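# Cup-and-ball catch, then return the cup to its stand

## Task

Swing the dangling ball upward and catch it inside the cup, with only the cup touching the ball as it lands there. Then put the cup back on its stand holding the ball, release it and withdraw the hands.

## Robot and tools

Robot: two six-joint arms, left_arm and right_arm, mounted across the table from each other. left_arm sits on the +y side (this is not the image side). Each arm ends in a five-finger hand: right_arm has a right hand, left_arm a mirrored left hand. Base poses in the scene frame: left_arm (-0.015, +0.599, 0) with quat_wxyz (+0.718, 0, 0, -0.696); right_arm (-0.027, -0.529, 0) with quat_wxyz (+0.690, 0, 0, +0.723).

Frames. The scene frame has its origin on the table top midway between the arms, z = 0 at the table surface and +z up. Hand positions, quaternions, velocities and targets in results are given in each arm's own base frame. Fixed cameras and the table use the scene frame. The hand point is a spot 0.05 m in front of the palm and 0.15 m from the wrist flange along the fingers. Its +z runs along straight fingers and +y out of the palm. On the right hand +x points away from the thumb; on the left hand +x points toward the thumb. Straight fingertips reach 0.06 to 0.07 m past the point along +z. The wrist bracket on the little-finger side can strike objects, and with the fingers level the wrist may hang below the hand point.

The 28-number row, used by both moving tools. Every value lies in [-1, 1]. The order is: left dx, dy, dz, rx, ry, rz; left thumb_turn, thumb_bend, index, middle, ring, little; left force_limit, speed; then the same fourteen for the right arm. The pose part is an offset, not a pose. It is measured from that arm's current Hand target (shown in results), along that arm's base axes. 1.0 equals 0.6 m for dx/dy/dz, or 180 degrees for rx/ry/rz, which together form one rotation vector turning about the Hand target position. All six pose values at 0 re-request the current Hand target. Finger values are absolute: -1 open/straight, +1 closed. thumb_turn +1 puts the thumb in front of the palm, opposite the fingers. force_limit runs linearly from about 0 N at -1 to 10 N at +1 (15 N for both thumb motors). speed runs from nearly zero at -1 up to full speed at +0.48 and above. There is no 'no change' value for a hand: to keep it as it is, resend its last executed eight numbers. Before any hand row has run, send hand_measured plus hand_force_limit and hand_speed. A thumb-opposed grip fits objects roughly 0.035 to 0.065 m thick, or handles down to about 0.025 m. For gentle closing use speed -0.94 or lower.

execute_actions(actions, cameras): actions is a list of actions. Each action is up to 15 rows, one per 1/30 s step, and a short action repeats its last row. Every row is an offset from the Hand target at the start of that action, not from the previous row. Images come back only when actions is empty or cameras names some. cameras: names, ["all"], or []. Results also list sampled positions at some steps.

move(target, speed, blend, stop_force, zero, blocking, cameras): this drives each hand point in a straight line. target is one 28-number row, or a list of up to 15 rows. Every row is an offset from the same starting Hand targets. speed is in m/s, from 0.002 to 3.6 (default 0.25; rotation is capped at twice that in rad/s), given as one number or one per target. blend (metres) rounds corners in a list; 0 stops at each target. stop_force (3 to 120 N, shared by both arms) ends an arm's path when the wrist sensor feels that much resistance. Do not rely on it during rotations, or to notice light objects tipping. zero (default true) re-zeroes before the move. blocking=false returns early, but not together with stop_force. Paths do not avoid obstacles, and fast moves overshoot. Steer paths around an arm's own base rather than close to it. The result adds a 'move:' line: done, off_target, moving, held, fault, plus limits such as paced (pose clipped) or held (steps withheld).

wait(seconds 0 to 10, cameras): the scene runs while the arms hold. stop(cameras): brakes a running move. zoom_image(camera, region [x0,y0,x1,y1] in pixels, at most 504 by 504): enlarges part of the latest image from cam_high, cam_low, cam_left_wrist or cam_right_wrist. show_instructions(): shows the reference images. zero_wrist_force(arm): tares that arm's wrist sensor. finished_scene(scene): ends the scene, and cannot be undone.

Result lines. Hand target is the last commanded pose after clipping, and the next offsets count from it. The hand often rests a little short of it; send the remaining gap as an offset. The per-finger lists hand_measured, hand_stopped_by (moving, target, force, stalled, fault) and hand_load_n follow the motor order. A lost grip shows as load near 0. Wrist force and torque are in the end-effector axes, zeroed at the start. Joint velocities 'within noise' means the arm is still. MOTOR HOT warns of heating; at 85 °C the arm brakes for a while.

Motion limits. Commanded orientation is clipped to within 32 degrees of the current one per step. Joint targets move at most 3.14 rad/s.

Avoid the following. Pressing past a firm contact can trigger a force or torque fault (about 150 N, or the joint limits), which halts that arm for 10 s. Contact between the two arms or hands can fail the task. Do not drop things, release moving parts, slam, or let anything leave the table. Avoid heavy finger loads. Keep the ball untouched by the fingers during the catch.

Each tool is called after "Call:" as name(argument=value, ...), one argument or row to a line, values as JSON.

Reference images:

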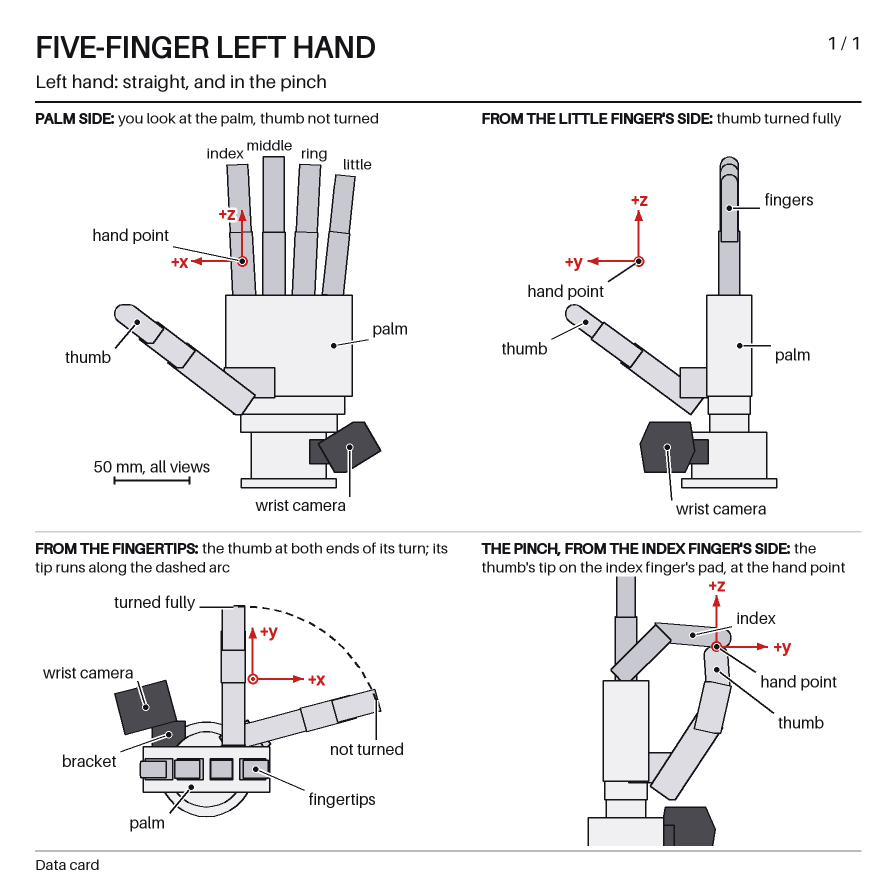

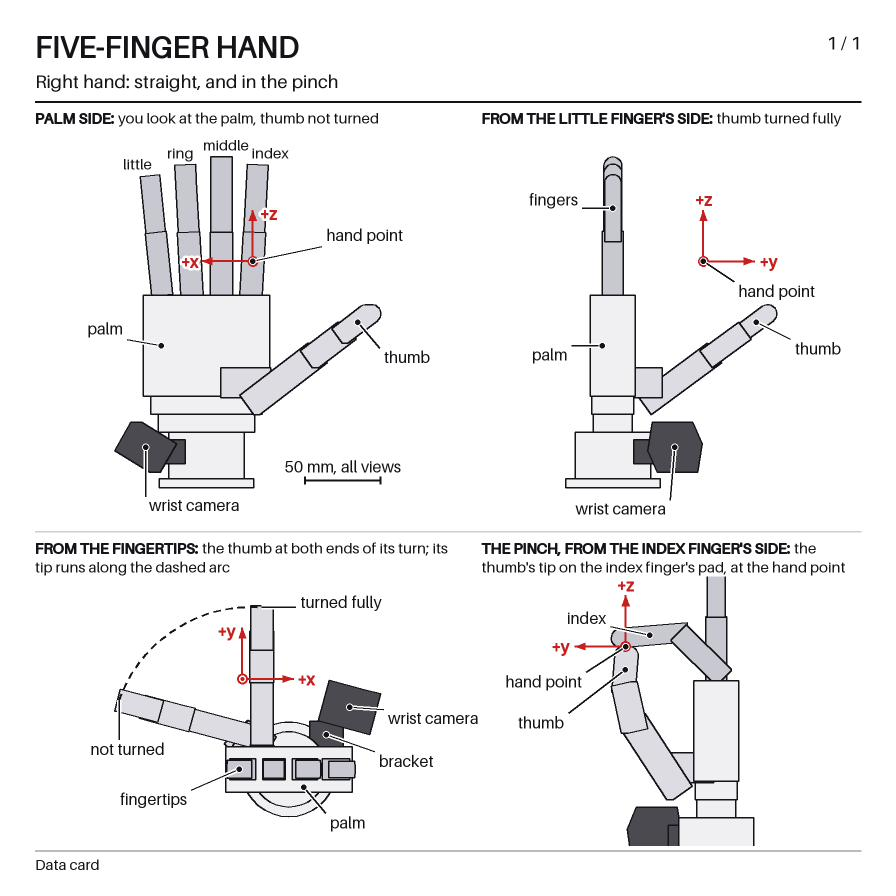

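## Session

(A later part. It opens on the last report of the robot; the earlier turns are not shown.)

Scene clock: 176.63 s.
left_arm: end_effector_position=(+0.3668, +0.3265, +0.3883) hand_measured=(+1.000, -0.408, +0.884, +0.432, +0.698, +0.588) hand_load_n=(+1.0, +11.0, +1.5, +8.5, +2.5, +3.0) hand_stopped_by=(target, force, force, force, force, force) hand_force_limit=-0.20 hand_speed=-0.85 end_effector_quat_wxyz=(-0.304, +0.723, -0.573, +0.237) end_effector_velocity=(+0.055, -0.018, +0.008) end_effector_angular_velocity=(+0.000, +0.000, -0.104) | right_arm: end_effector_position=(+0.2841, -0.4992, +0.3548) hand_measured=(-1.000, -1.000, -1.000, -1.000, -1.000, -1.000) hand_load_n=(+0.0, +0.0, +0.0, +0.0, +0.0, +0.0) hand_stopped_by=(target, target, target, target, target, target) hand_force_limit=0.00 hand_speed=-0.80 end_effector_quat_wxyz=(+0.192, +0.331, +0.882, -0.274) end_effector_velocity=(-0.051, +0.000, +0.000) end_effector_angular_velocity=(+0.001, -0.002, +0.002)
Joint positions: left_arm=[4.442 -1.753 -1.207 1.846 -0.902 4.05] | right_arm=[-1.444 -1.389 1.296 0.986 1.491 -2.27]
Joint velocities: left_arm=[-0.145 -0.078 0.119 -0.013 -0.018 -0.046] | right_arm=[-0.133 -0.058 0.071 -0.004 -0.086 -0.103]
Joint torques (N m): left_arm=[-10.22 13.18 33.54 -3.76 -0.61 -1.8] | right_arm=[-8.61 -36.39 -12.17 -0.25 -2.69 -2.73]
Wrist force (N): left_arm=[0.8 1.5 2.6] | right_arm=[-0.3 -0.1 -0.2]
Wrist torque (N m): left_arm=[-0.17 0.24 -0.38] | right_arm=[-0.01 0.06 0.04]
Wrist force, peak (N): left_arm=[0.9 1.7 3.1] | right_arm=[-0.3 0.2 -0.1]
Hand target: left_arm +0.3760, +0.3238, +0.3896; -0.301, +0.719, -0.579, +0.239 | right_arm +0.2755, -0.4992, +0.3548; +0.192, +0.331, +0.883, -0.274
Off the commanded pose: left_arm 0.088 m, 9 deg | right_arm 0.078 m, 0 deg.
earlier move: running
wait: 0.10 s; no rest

Call:
wait(
  seconds=10,
)

Call:
move(
  target=[0.05, 0, 0, 0, 0, 0, 1, 0.9, 0.9, 0.9, 0.8, 0.8, -0.2, -0.85, 0, 0, 0, 0, 0, 0, -1, -1, -1, -1, -1, -1, 0, -0.8],
  speed=0.006,
  blocking=false,
)

Call:
wait(
  seconds=0.0333,
  cameras=["cam_high", "cam_low"],
)

Call:
zoom_image(
  camera="cam_high",
  region=[480, 120, 670, 310],
)

Call:
zoom_image(
  camera="cam_low",
  region=[350, 165, 490, 305],
)

Call:
wait(
  seconds=0.2,
  cameras=["cam_high", "cam_low"],
)

Call:
zoom_image(
  camera="cam_high",
  region=[480, 120, 670, 310],
)

Call:
zoom_image(
  camera="cam_low",
  region=[350, 165, 490, 305],
)

Call:
wait(
  seconds=0.2,
  cameras=["cam_high", "cam_low"],
)

Call:
zoom_image(
  camera="cam_high",
  region=[480, 120, 670, 310],
)

Call:
zoom_image(
  camera="cam_low",
  region=[350, 165, 490, 305],
)

Call:
wait(
  seconds=0.2,
  cameras=["cam_high", "cam_low"],
)

Call:
zoom_image(
  camera="cam_high",
  region=[480, 120, 670, 310],
)

Call:
zoom_image(
  camera="cam_low",
  region=[350, 165, 490, 305],
)

Scene clock: 180.63 s.
left_arm: end_effector_position=(+0.4500, +0.3001, +0.4000) hand_measured=(+1.000, -0.408, +0.884, +0.432, +0.698, +0.588) hand_load_n=(+1.0, +10.5, +1.5, +8.5, +2.5, +3.5) hand_stopped_by=(target, force, force, force, force, force) hand_force_limit=-0.20 hand_speed=-0.85 end_effector_quat_wxyz=(-0.284, +0.677, -0.628, +0.259) | right_arm: end_effector_position=(+0.2063, -0.4992, +0.3548) hand_measured=(-1.000, -1.000, -1.000, -1.000, -1.000, -1.000) hand_load_n=(+0.0, +0.0, +0.0, +0.0, +0.0, -0.5) hand_stopped_by=(target, target, target, target, target, target) hand_force_limit=0.00 hand_speed=-0.80 end_effector_quat_wxyz=(+0.192, +0.331, +0.883, -0.274)
Joint positions: left_arm=[4.24 -1.895 -0.987 1.801 -0.923 3.997] | right_arm=[-1.653 -1.457 1.38 0.994 1.362 -2.435]
Joint torques (N m): left_arm=[-8.78 20.55 30.72 -3.07 -0.48 -1.66] | right_arm=[-8.34 -33.14 -13.02 2.65 -2.76 -2.84]
Wrist force (N): left_arm=[0.8 1.6 3.1] | right_arm=[-0.1 0.0 -0.3]
Wrist torque (N m): left_arm=[-0.09 0.29 -0.33] | right_arm=[-0.01 0.01 0.03]
Wrist force, peak (N): left_arm=[1.0 1.3 3.7] | right_arm=[0.0 0.1 -0.5]
Hand target: left_arm +0.4500, +0.3001, +0.4000; -0.284, +0.677, -0.628, +0.259 | right_arm +0.2063, -0.4992, +0.3548; +0.192, +0.331, +0.883, -0.274
Off the commanded pose: left_arm 0.000 m, 0 deg | right_arm 0.000 m, 0 deg.
earlier move: done
wait: 0.00 of 10 s (the move ended)

Scene clock: 181.13 s.
left_arm: end_effector_position=(+0.4520, +0.3001, +0.4000) hand_measured=(+1.000, -0.408, +0.884, +0.432, +0.698, +0.588) hand_load_n=(+1.5, +10.5, +1.5, +8.5, +2.0, +2.5) hand_stopped_by=(target, force, force, force, force, force) hand_force_limit=-0.20 hand_speed=-0.85 end_effector_quat_wxyz=(-0.284, +0.677, -0.628, +0.259) end_effector_velocity=(+0.006, +0.000, +0.000) end_effector_angular_velocity=(+0.000, +0.001, +0.000) | right_arm: end_effector_position=(+0.2063, -0.4992, +0.3548) hand_measured=(-1.000, -1.000, -1.000, -1.000, -1.000, -1.000) hand_load_n=(+0.0, +0.0, +0.0, +0.0, -0.5, +0.0) hand_stopped_by=(target, target, target, target, target, target) hand_force_limit=0.00 hand_speed=-0.80 end_effector_quat_wxyz=(+0.192, +0.331, +0.883, -0.274)
Joint positions: left_arm=[4.236 -1.899 -0.982 1.802 -0.925 3.993] | right_arm=[-1.653 -1.457 1.38 0.994 1.362 -2.435]
Joint velocities: left_arm=[-0.013 -0.011 0.017 0.002 -0.007 -0.014] | right_arm=[within noise]
Joint torques (N m): left_arm=[-8.83 20.08 30.53 1.57 -0.84 -1.78] | right_arm=[-8.29 -32.81 -13.72 2.53 -2.79 -2.95]
Wrist force (N): left_arm=[1.2 2.0 3.0] | right_arm=[0.0 0.1 -0.4]
Wrist torque (N m): left_arm=[-0.10 0.18 -0.37] | right_arm=[0.02 0.01 0.03]
Wrist force, peak (N): left_arm=[1.0 1.9 3.1] | right_arm=[-0.3 0.1 -0.4]
Hand target: left_arm +0.4530, +0.3001, +0.4000; -0.284, +0.677, -0.628, +0.259 | right_arm +0.2063, -0.4992, +0.3548; +0.192, +0.331, +0.883, -0.274
Off the commanded pose: left_arm 0.028 m, 0 deg | right_arm 0.000 m, 0 deg.
move: running

Scene clock: 181.17 s.
left_arm: end_effector_position=(+0.4522, +0.3001, +0.4000) hand_measured=(+1.000, -0.408, +0.884, +0.432, +0.698, +0.588) hand_load_n=(+1.0, +10.5, +1.5, +8.5, +2.0, +3.0) hand_stopped_by=(target, force, force, force, force, force) hand_force_limit=-0.20 hand_speed=-0.85 end_effector_quat_wxyz=(-0.284, +0.677, -0.628, +0.259) end_effector_velocity=(+0.005, +0.000, +0.000) end_effector_angular_velocity=(+0.001, +0.002, +0.002) | right_arm: end_effector_position=(+0.2063, -0.4992, +0.3548) hand_measured=(-1.000, -1.000, -1.000, -1.000, -1.000, -1.000) hand_load_n=(+0.0, +0.0, +0.0, +0.0, +0.0, +0.0) hand_stopped_by=(target, target, target, target, target, target) hand_force_limit=0.00 hand_speed=-0.80 end_effector_quat_wxyz=(+0.192, +0.331, +0.883, -0.274)
Joint positions: left_arm=[4.235 -1.899 -0.981 1.802 -0.925 3.992] | right_arm=[-1.653 -1.457 1.38 0.994 1.362 -2.435]
Joint velocities: left_arm=[-0.012 -0.011 0.018 0.002 -0.008 -0.014] | right_arm=[within noise]
Joint torques (N m): left_arm=[-9.68 19.33 31.75 1.37 -0.91 -1.67] | right_arm=[-7.63 -33.37 -13.68 2.46 -2.74 -2.83]
Wrist force (N): left_arm=[1.0 1.5 3.1] | right_arm=[0.1 0.2 -0.4]
Wrist torque (N m): left_arm=[-0.16 0.21 -0.37] | right_arm=[0.02 0.00 0.04]
Wrist force, peak (N): left_arm=[1.0 1.5 3.1] | right_arm=[0.1 0.2 -0.4]
Hand target: left_arm +0.4532, +0.3001, +0.4000; -0.284, +0.677, -0.628, +0.259 | right_arm +0.2063, -0.4992, +0.3548; +0.192, +0.331, +0.883, -0.274
Off the commanded pose: left_arm 0.028 m, 0 deg | right_arm 0.000 m, 0 deg.
earlier move: running
wait: 0.03 s; no rest
Images, in order (width x height): cam_high 896x504, cam_low 896x504.

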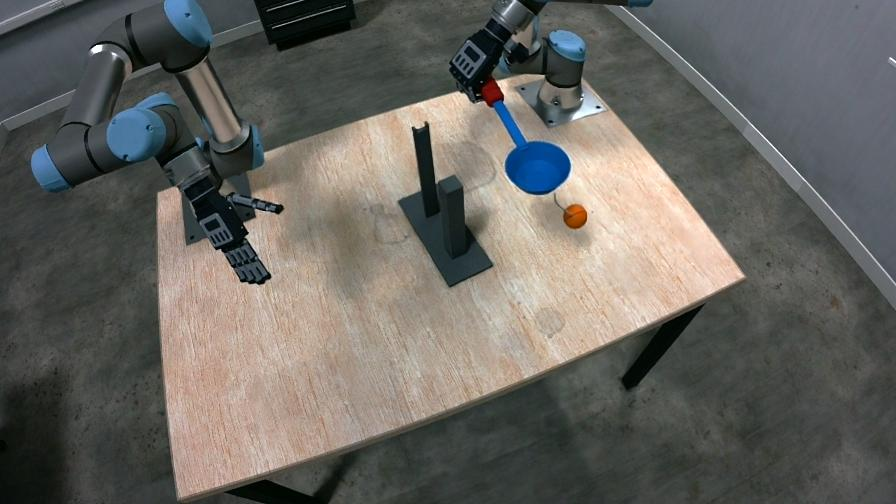

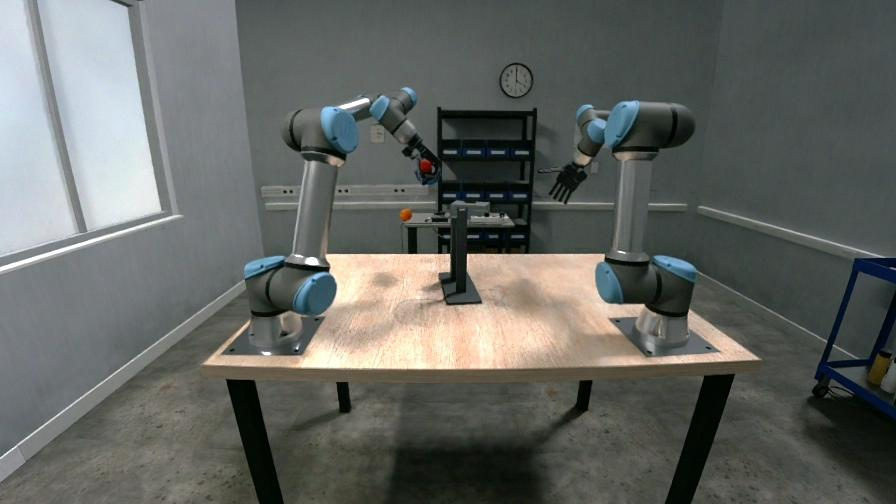

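Scaled by 2.653.

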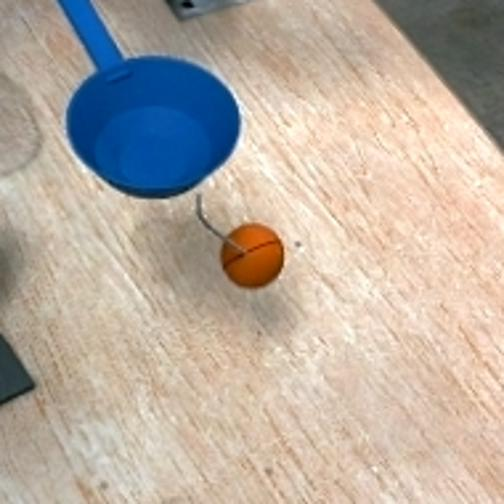

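Scaled by 3.600.

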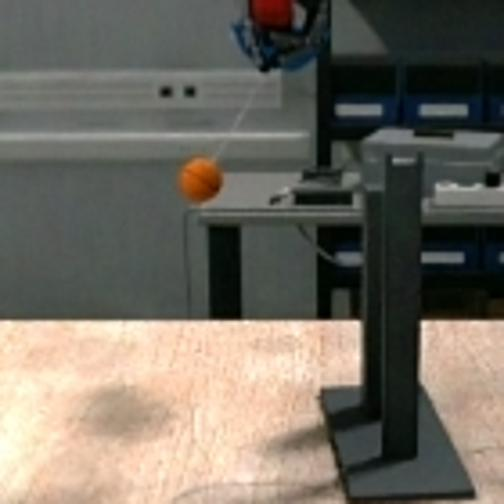

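Scene clock: 181.37 s.
left_arm: end_effector_position=(+0.4534, +0.3001, +0.4000) hand_measured=(+1.000, -0.408, +0.884, +0.432, +0.698, +0.588) hand_load_n=(+1.0, +10.5, +1.5, +9.0, +2.5, +3.5) hand_stopped_by=(target, force, force, force, force, force) hand_force_limit=-0.20 hand_speed=-0.85 end_effector_quat_wxyz=(-0.284, +0.677, -0.628, +0.259) end_effector_velocity=(+0.006, +0.001, +0.000) end_effector_angular_velocity=(+0.000, +0.001, +0.001) | right_arm: end_effector_position=(+0.2063, -0.4992, +0.3548) hand_measured=(-1.000, -1.000, -1.000, -1.000, -1.000, -1.000) hand_load_n=(-0.5, +0.0, +0.0, +0.0, +0.0, +0.0) hand_stopped_by=(target, target, target, target, target, target) hand_force_limit=0.00 hand_speed=-0.80 end_effector_quat_wxyz=(+0.192, +0.331, +0.883, -0.274)
Joint positions: left_arm=[4.233 -1.901 -0.977 1.802 -0.926 3.989] | right_arm=[-1.653 -1.457 1.38 0.994 1.362 -2.435]
Joint velocities: left_arm=[-0.011 -0.012 0.018 0.002 -0.006 -0.013] | right_arm=[within noise]
Joint torques (N m): left_arm=[-9.58 19.56 31.52 1.39 -0.91 -1.81] | right_arm=[-8.61 -32.84 -13.44 2.6 -2.72 -2.78]
Wrist force (N): left_arm=[0.9 1.8 3.2] | right_arm=[0.0 0.1 -0.4]
Wrist torque (N m): left_arm=[-0.11 0.30 -0.40] | right_arm=[0.02 0.00 0.04]
Wrist force, peak (N): left_arm=[1.1 2.1 3.1] | right_arm=[-0.2 0.0 -0.3]
Hand target: left_arm +0.4544, +0.3001, +0.4000; -0.284, +0.677, -0.628, +0.259 | right_arm +0.2063, -0.4992, +0.3548; +0.192, +0.331, +0.883, -0.274
Off the commanded pose: left_arm 0.027 m, 0 deg | right_arm 0.000 m, 0 deg.
earlier move: running
wait: 0.20 s; no rest
Images, in order (width x height): cam_high 896x504, cam_low 896x504.

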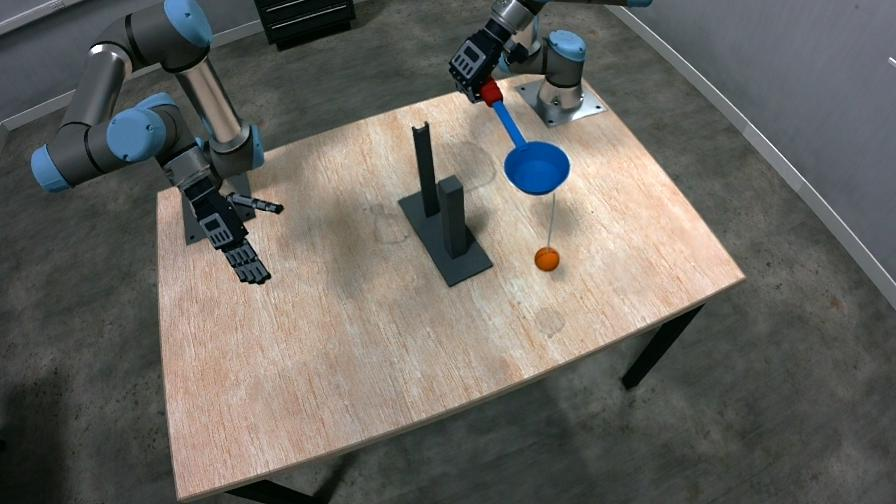

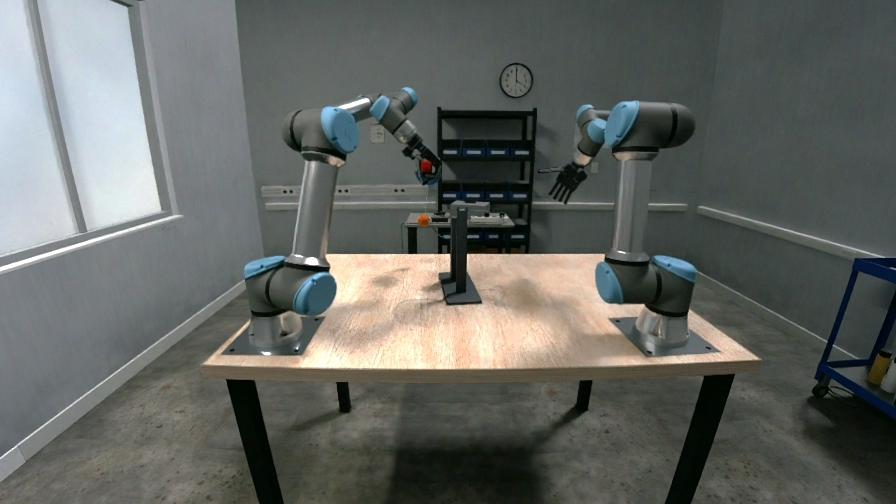

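Scaled by 2.653.

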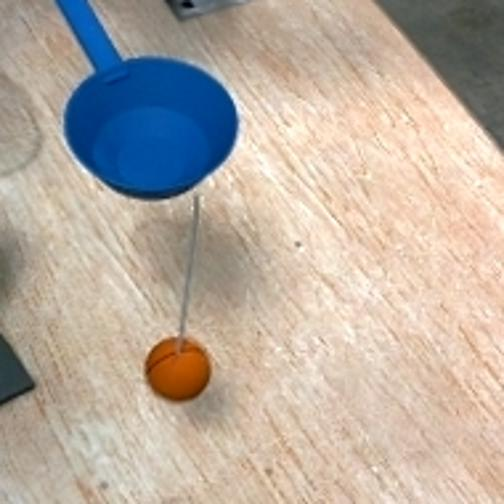

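Scaled by 3.600.

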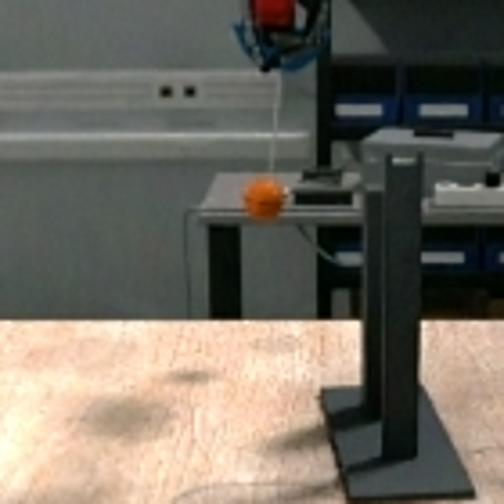

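Scene clock: 181.57 s.
left_arm: end_effector_position=(+0.4546, +0.3001, +0.4000) hand_measured=(+1.000, -0.408, +0.884, +0.432, +0.698, +0.588) hand_load_n=(+1.0, +10.5, +1.5, +8.5, +2.5, +3.0) hand_stopped_by=(target, force, force, force, force, force) hand_force_limit=-0.20 hand_speed=-0.85 end_effector_quat_wxyz=(-0.284, +0.677, -0.628, +0.259) end_effector_velocity=(+0.006, +0.000, +0.000) end_effector_angular_velocity=(-0.002, -0.001, +0.000) | right_arm: end_effector_position=(+0.2063, -0.4992, +0.3548) hand_measured=(-1.000, -1.000, -1.000, -1.000, -1.000, -1.000) hand_load_n=(+0.0, +0.0, +0.0, +0.0, +0.0, +0.0) hand_stopped_by=(target, target, target, target, target, target) hand_force_limit=0.00 hand_speed=-0.80 end_effector_quat_wxyz=(+0.192, +0.331, +0.883, -0.274)
Joint positions: left_arm=[4.23 -1.904 -0.974 1.802 -0.928 3.987] | right_arm=[-1.653 -1.457 1.38 0.994 1.362 -2.435]
Joint velocities: left_arm=[-0.013 -0.012 0.018 0.002 -0.005 -0.015] | right_arm=[within noise]
Joint torques (N m): left_arm=[-10.23 20.32 31.14 1.38 -0.91 -1.8] | right_arm=[-8.3 -32.86 -13.64 2.43 -2.77 -2.94]
Wrist force (N): left_arm=[1.1 1.2 2.8] | right_arm=[-0.2 -0.1 -0.5]
Wrist torque (N m): left_arm=[-0.14 0.22 -0.29] | right_arm=[-0.01 0.04 0.02]
Wrist force, peak (N): left_arm=[0.8 1.8 3.4] | right_arm=[-0.2 -0.1 -0.5]
Hand target: left_arm +0.4555, +0.3001, +0.4000; -0.284, +0.677, -0.628, +0.259 | right_arm +0.2063, -0.4992, +0.3548; +0.192, +0.331, +0.883, -0.274
Off the commanded pose: left_arm 0.025 m, 0 deg | right_arm 0.000 m, 0 deg.
earlier move: running
wait: 0.20 s; no rest
Images, in order (width x height): cam_high 896x504, cam_low 896x504.

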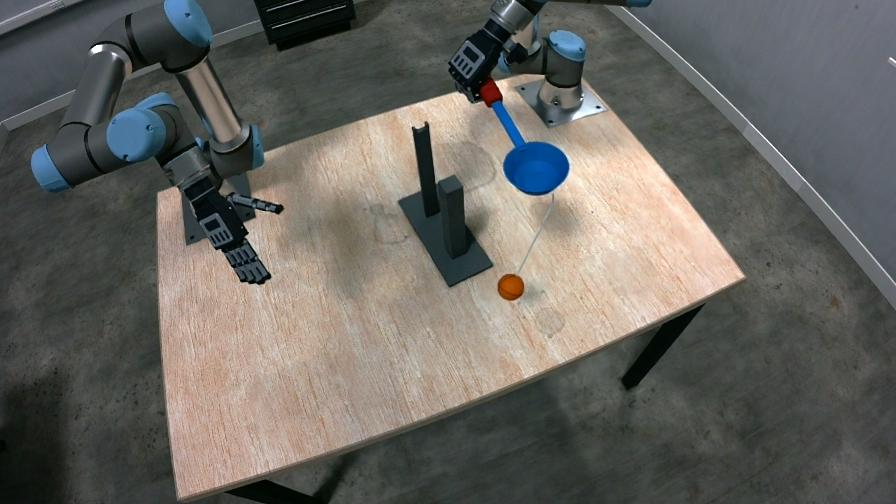

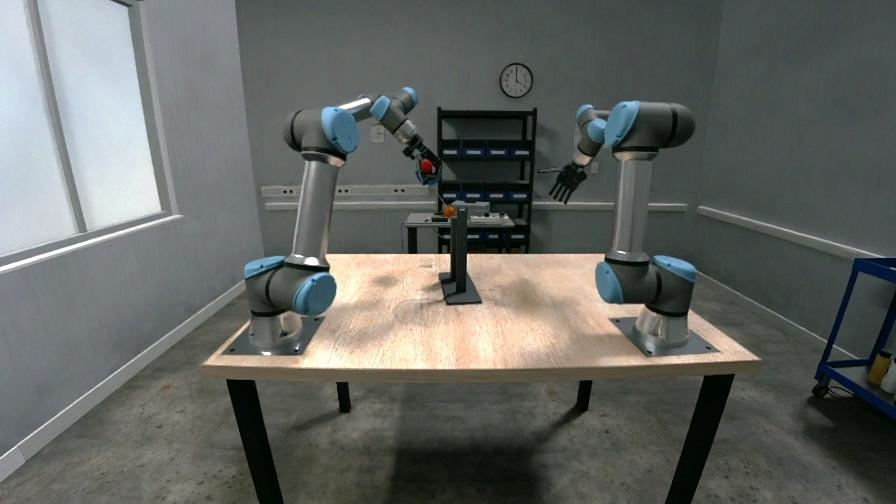

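Scaled by 2.653.

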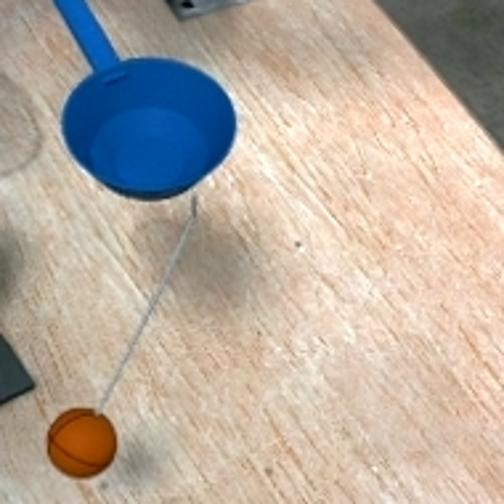

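Scaled by 3.600.

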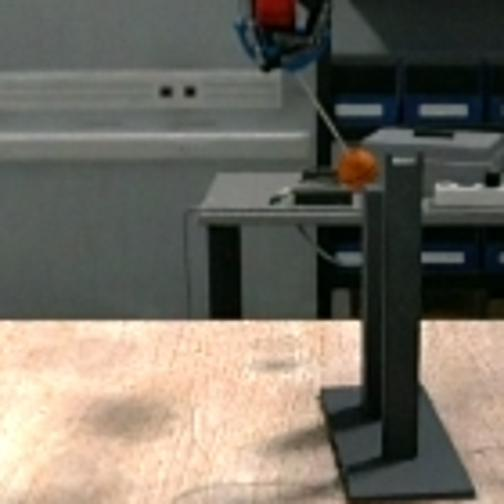

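Scene clock: 181.77 s.
left_arm: end_effector_position=(+0.4558, +0.3001, +0.4000) hand_measured=(+1.000, -0.408, +0.884, +0.432, +0.698, +0.588) hand_load_n=(+1.0, +10.5, +1.0, +8.5, +2.5, +3.5) hand_stopped_by=(target, force, force, force, force, force) hand_force_limit=-0.20 hand_speed=-0.85 end_effector_quat_wxyz=(-0.284, +0.677, -0.628, +0.259) end_effector_velocity=(+0.006, -0.001, +0.000) end_effector_angular_velocity=(-0.001, +0.000, -0.001) | right_arm: end_effector_position=(+0.2063, -0.4992, +0.3548) hand_measured=(-1.000, -1.000, -1.000, -1.000, -1.000, -1.000) hand_load_n=(-0.5, +0.0, +0.0, +0.0, +0.0, +0.0) hand_stopped_by=(target, target, target, target, target, target) hand_force_limit=0.00 hand_speed=-0.80 end_effector_quat_wxyz=(+0.192, +0.331, +0.883, -0.274)
Joint positions: left_arm=[4.228 -1.906 -0.97 1.803 -0.929 3.984] | right_arm=[-1.653 -1.457 1.38 0.994 1.362 -2.435]
Joint velocities: left_arm=[-0.013 -0.012 0.018 0.001 -0.006 -0.014] | right_arm=[within noise]
Joint torques (N m): left_arm=[-10.01 19.62 32.22 1.29 -0.9 -1.85] | right_arm=[-8.77 -32.7 -13.59 2.41 -2.82 -2.75]
Wrist force (N): left_arm=[0.9 1.7 3.2] | right_arm=[-0.2 0.1 -0.2]
Wrist torque (N m): left_arm=[-0.13 0.29 -0.38] | right_arm=[0.00 0.02 0.02]
Wrist force, peak (N): left_arm=[1.0 1.8 3.5] | right_arm=[-0.1 0.2 -0.4]
Hand target: left_arm +0.4567, +0.3001, +0.4000; -0.284, +0.677, -0.628, +0.259 | right_arm +0.2063, -0.4992, +0.3548; +0.192, +0.331, +0.883, -0.274
Off the commanded pose: left_arm 0.024 m, 0 deg | right_arm 0.000 m, 0 deg.
earlier move: running
wait: 0.20 s; no rest
Images, in order (width x height): cam_high 896x504, cam_low 896x504.

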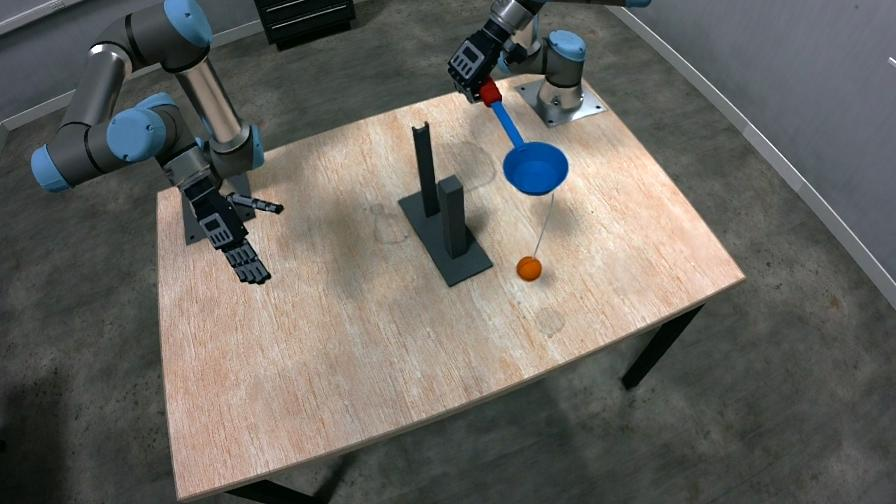

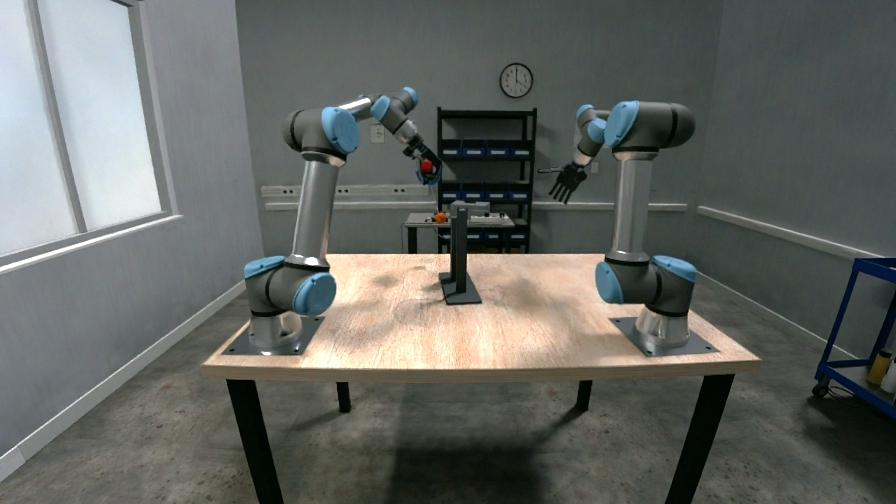

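Scaled by 2.653.

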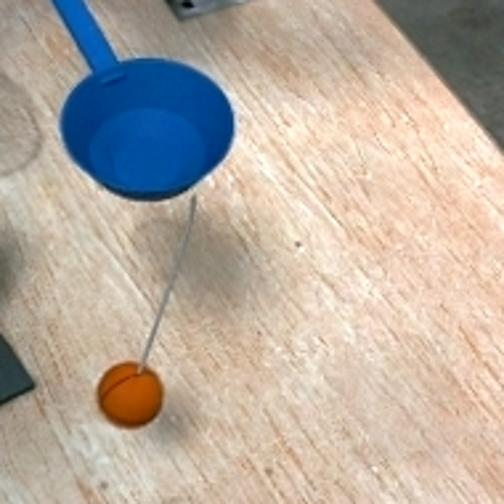

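Scaled by 3.600.

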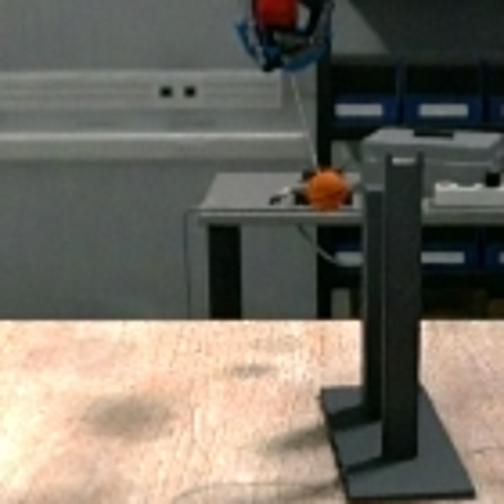

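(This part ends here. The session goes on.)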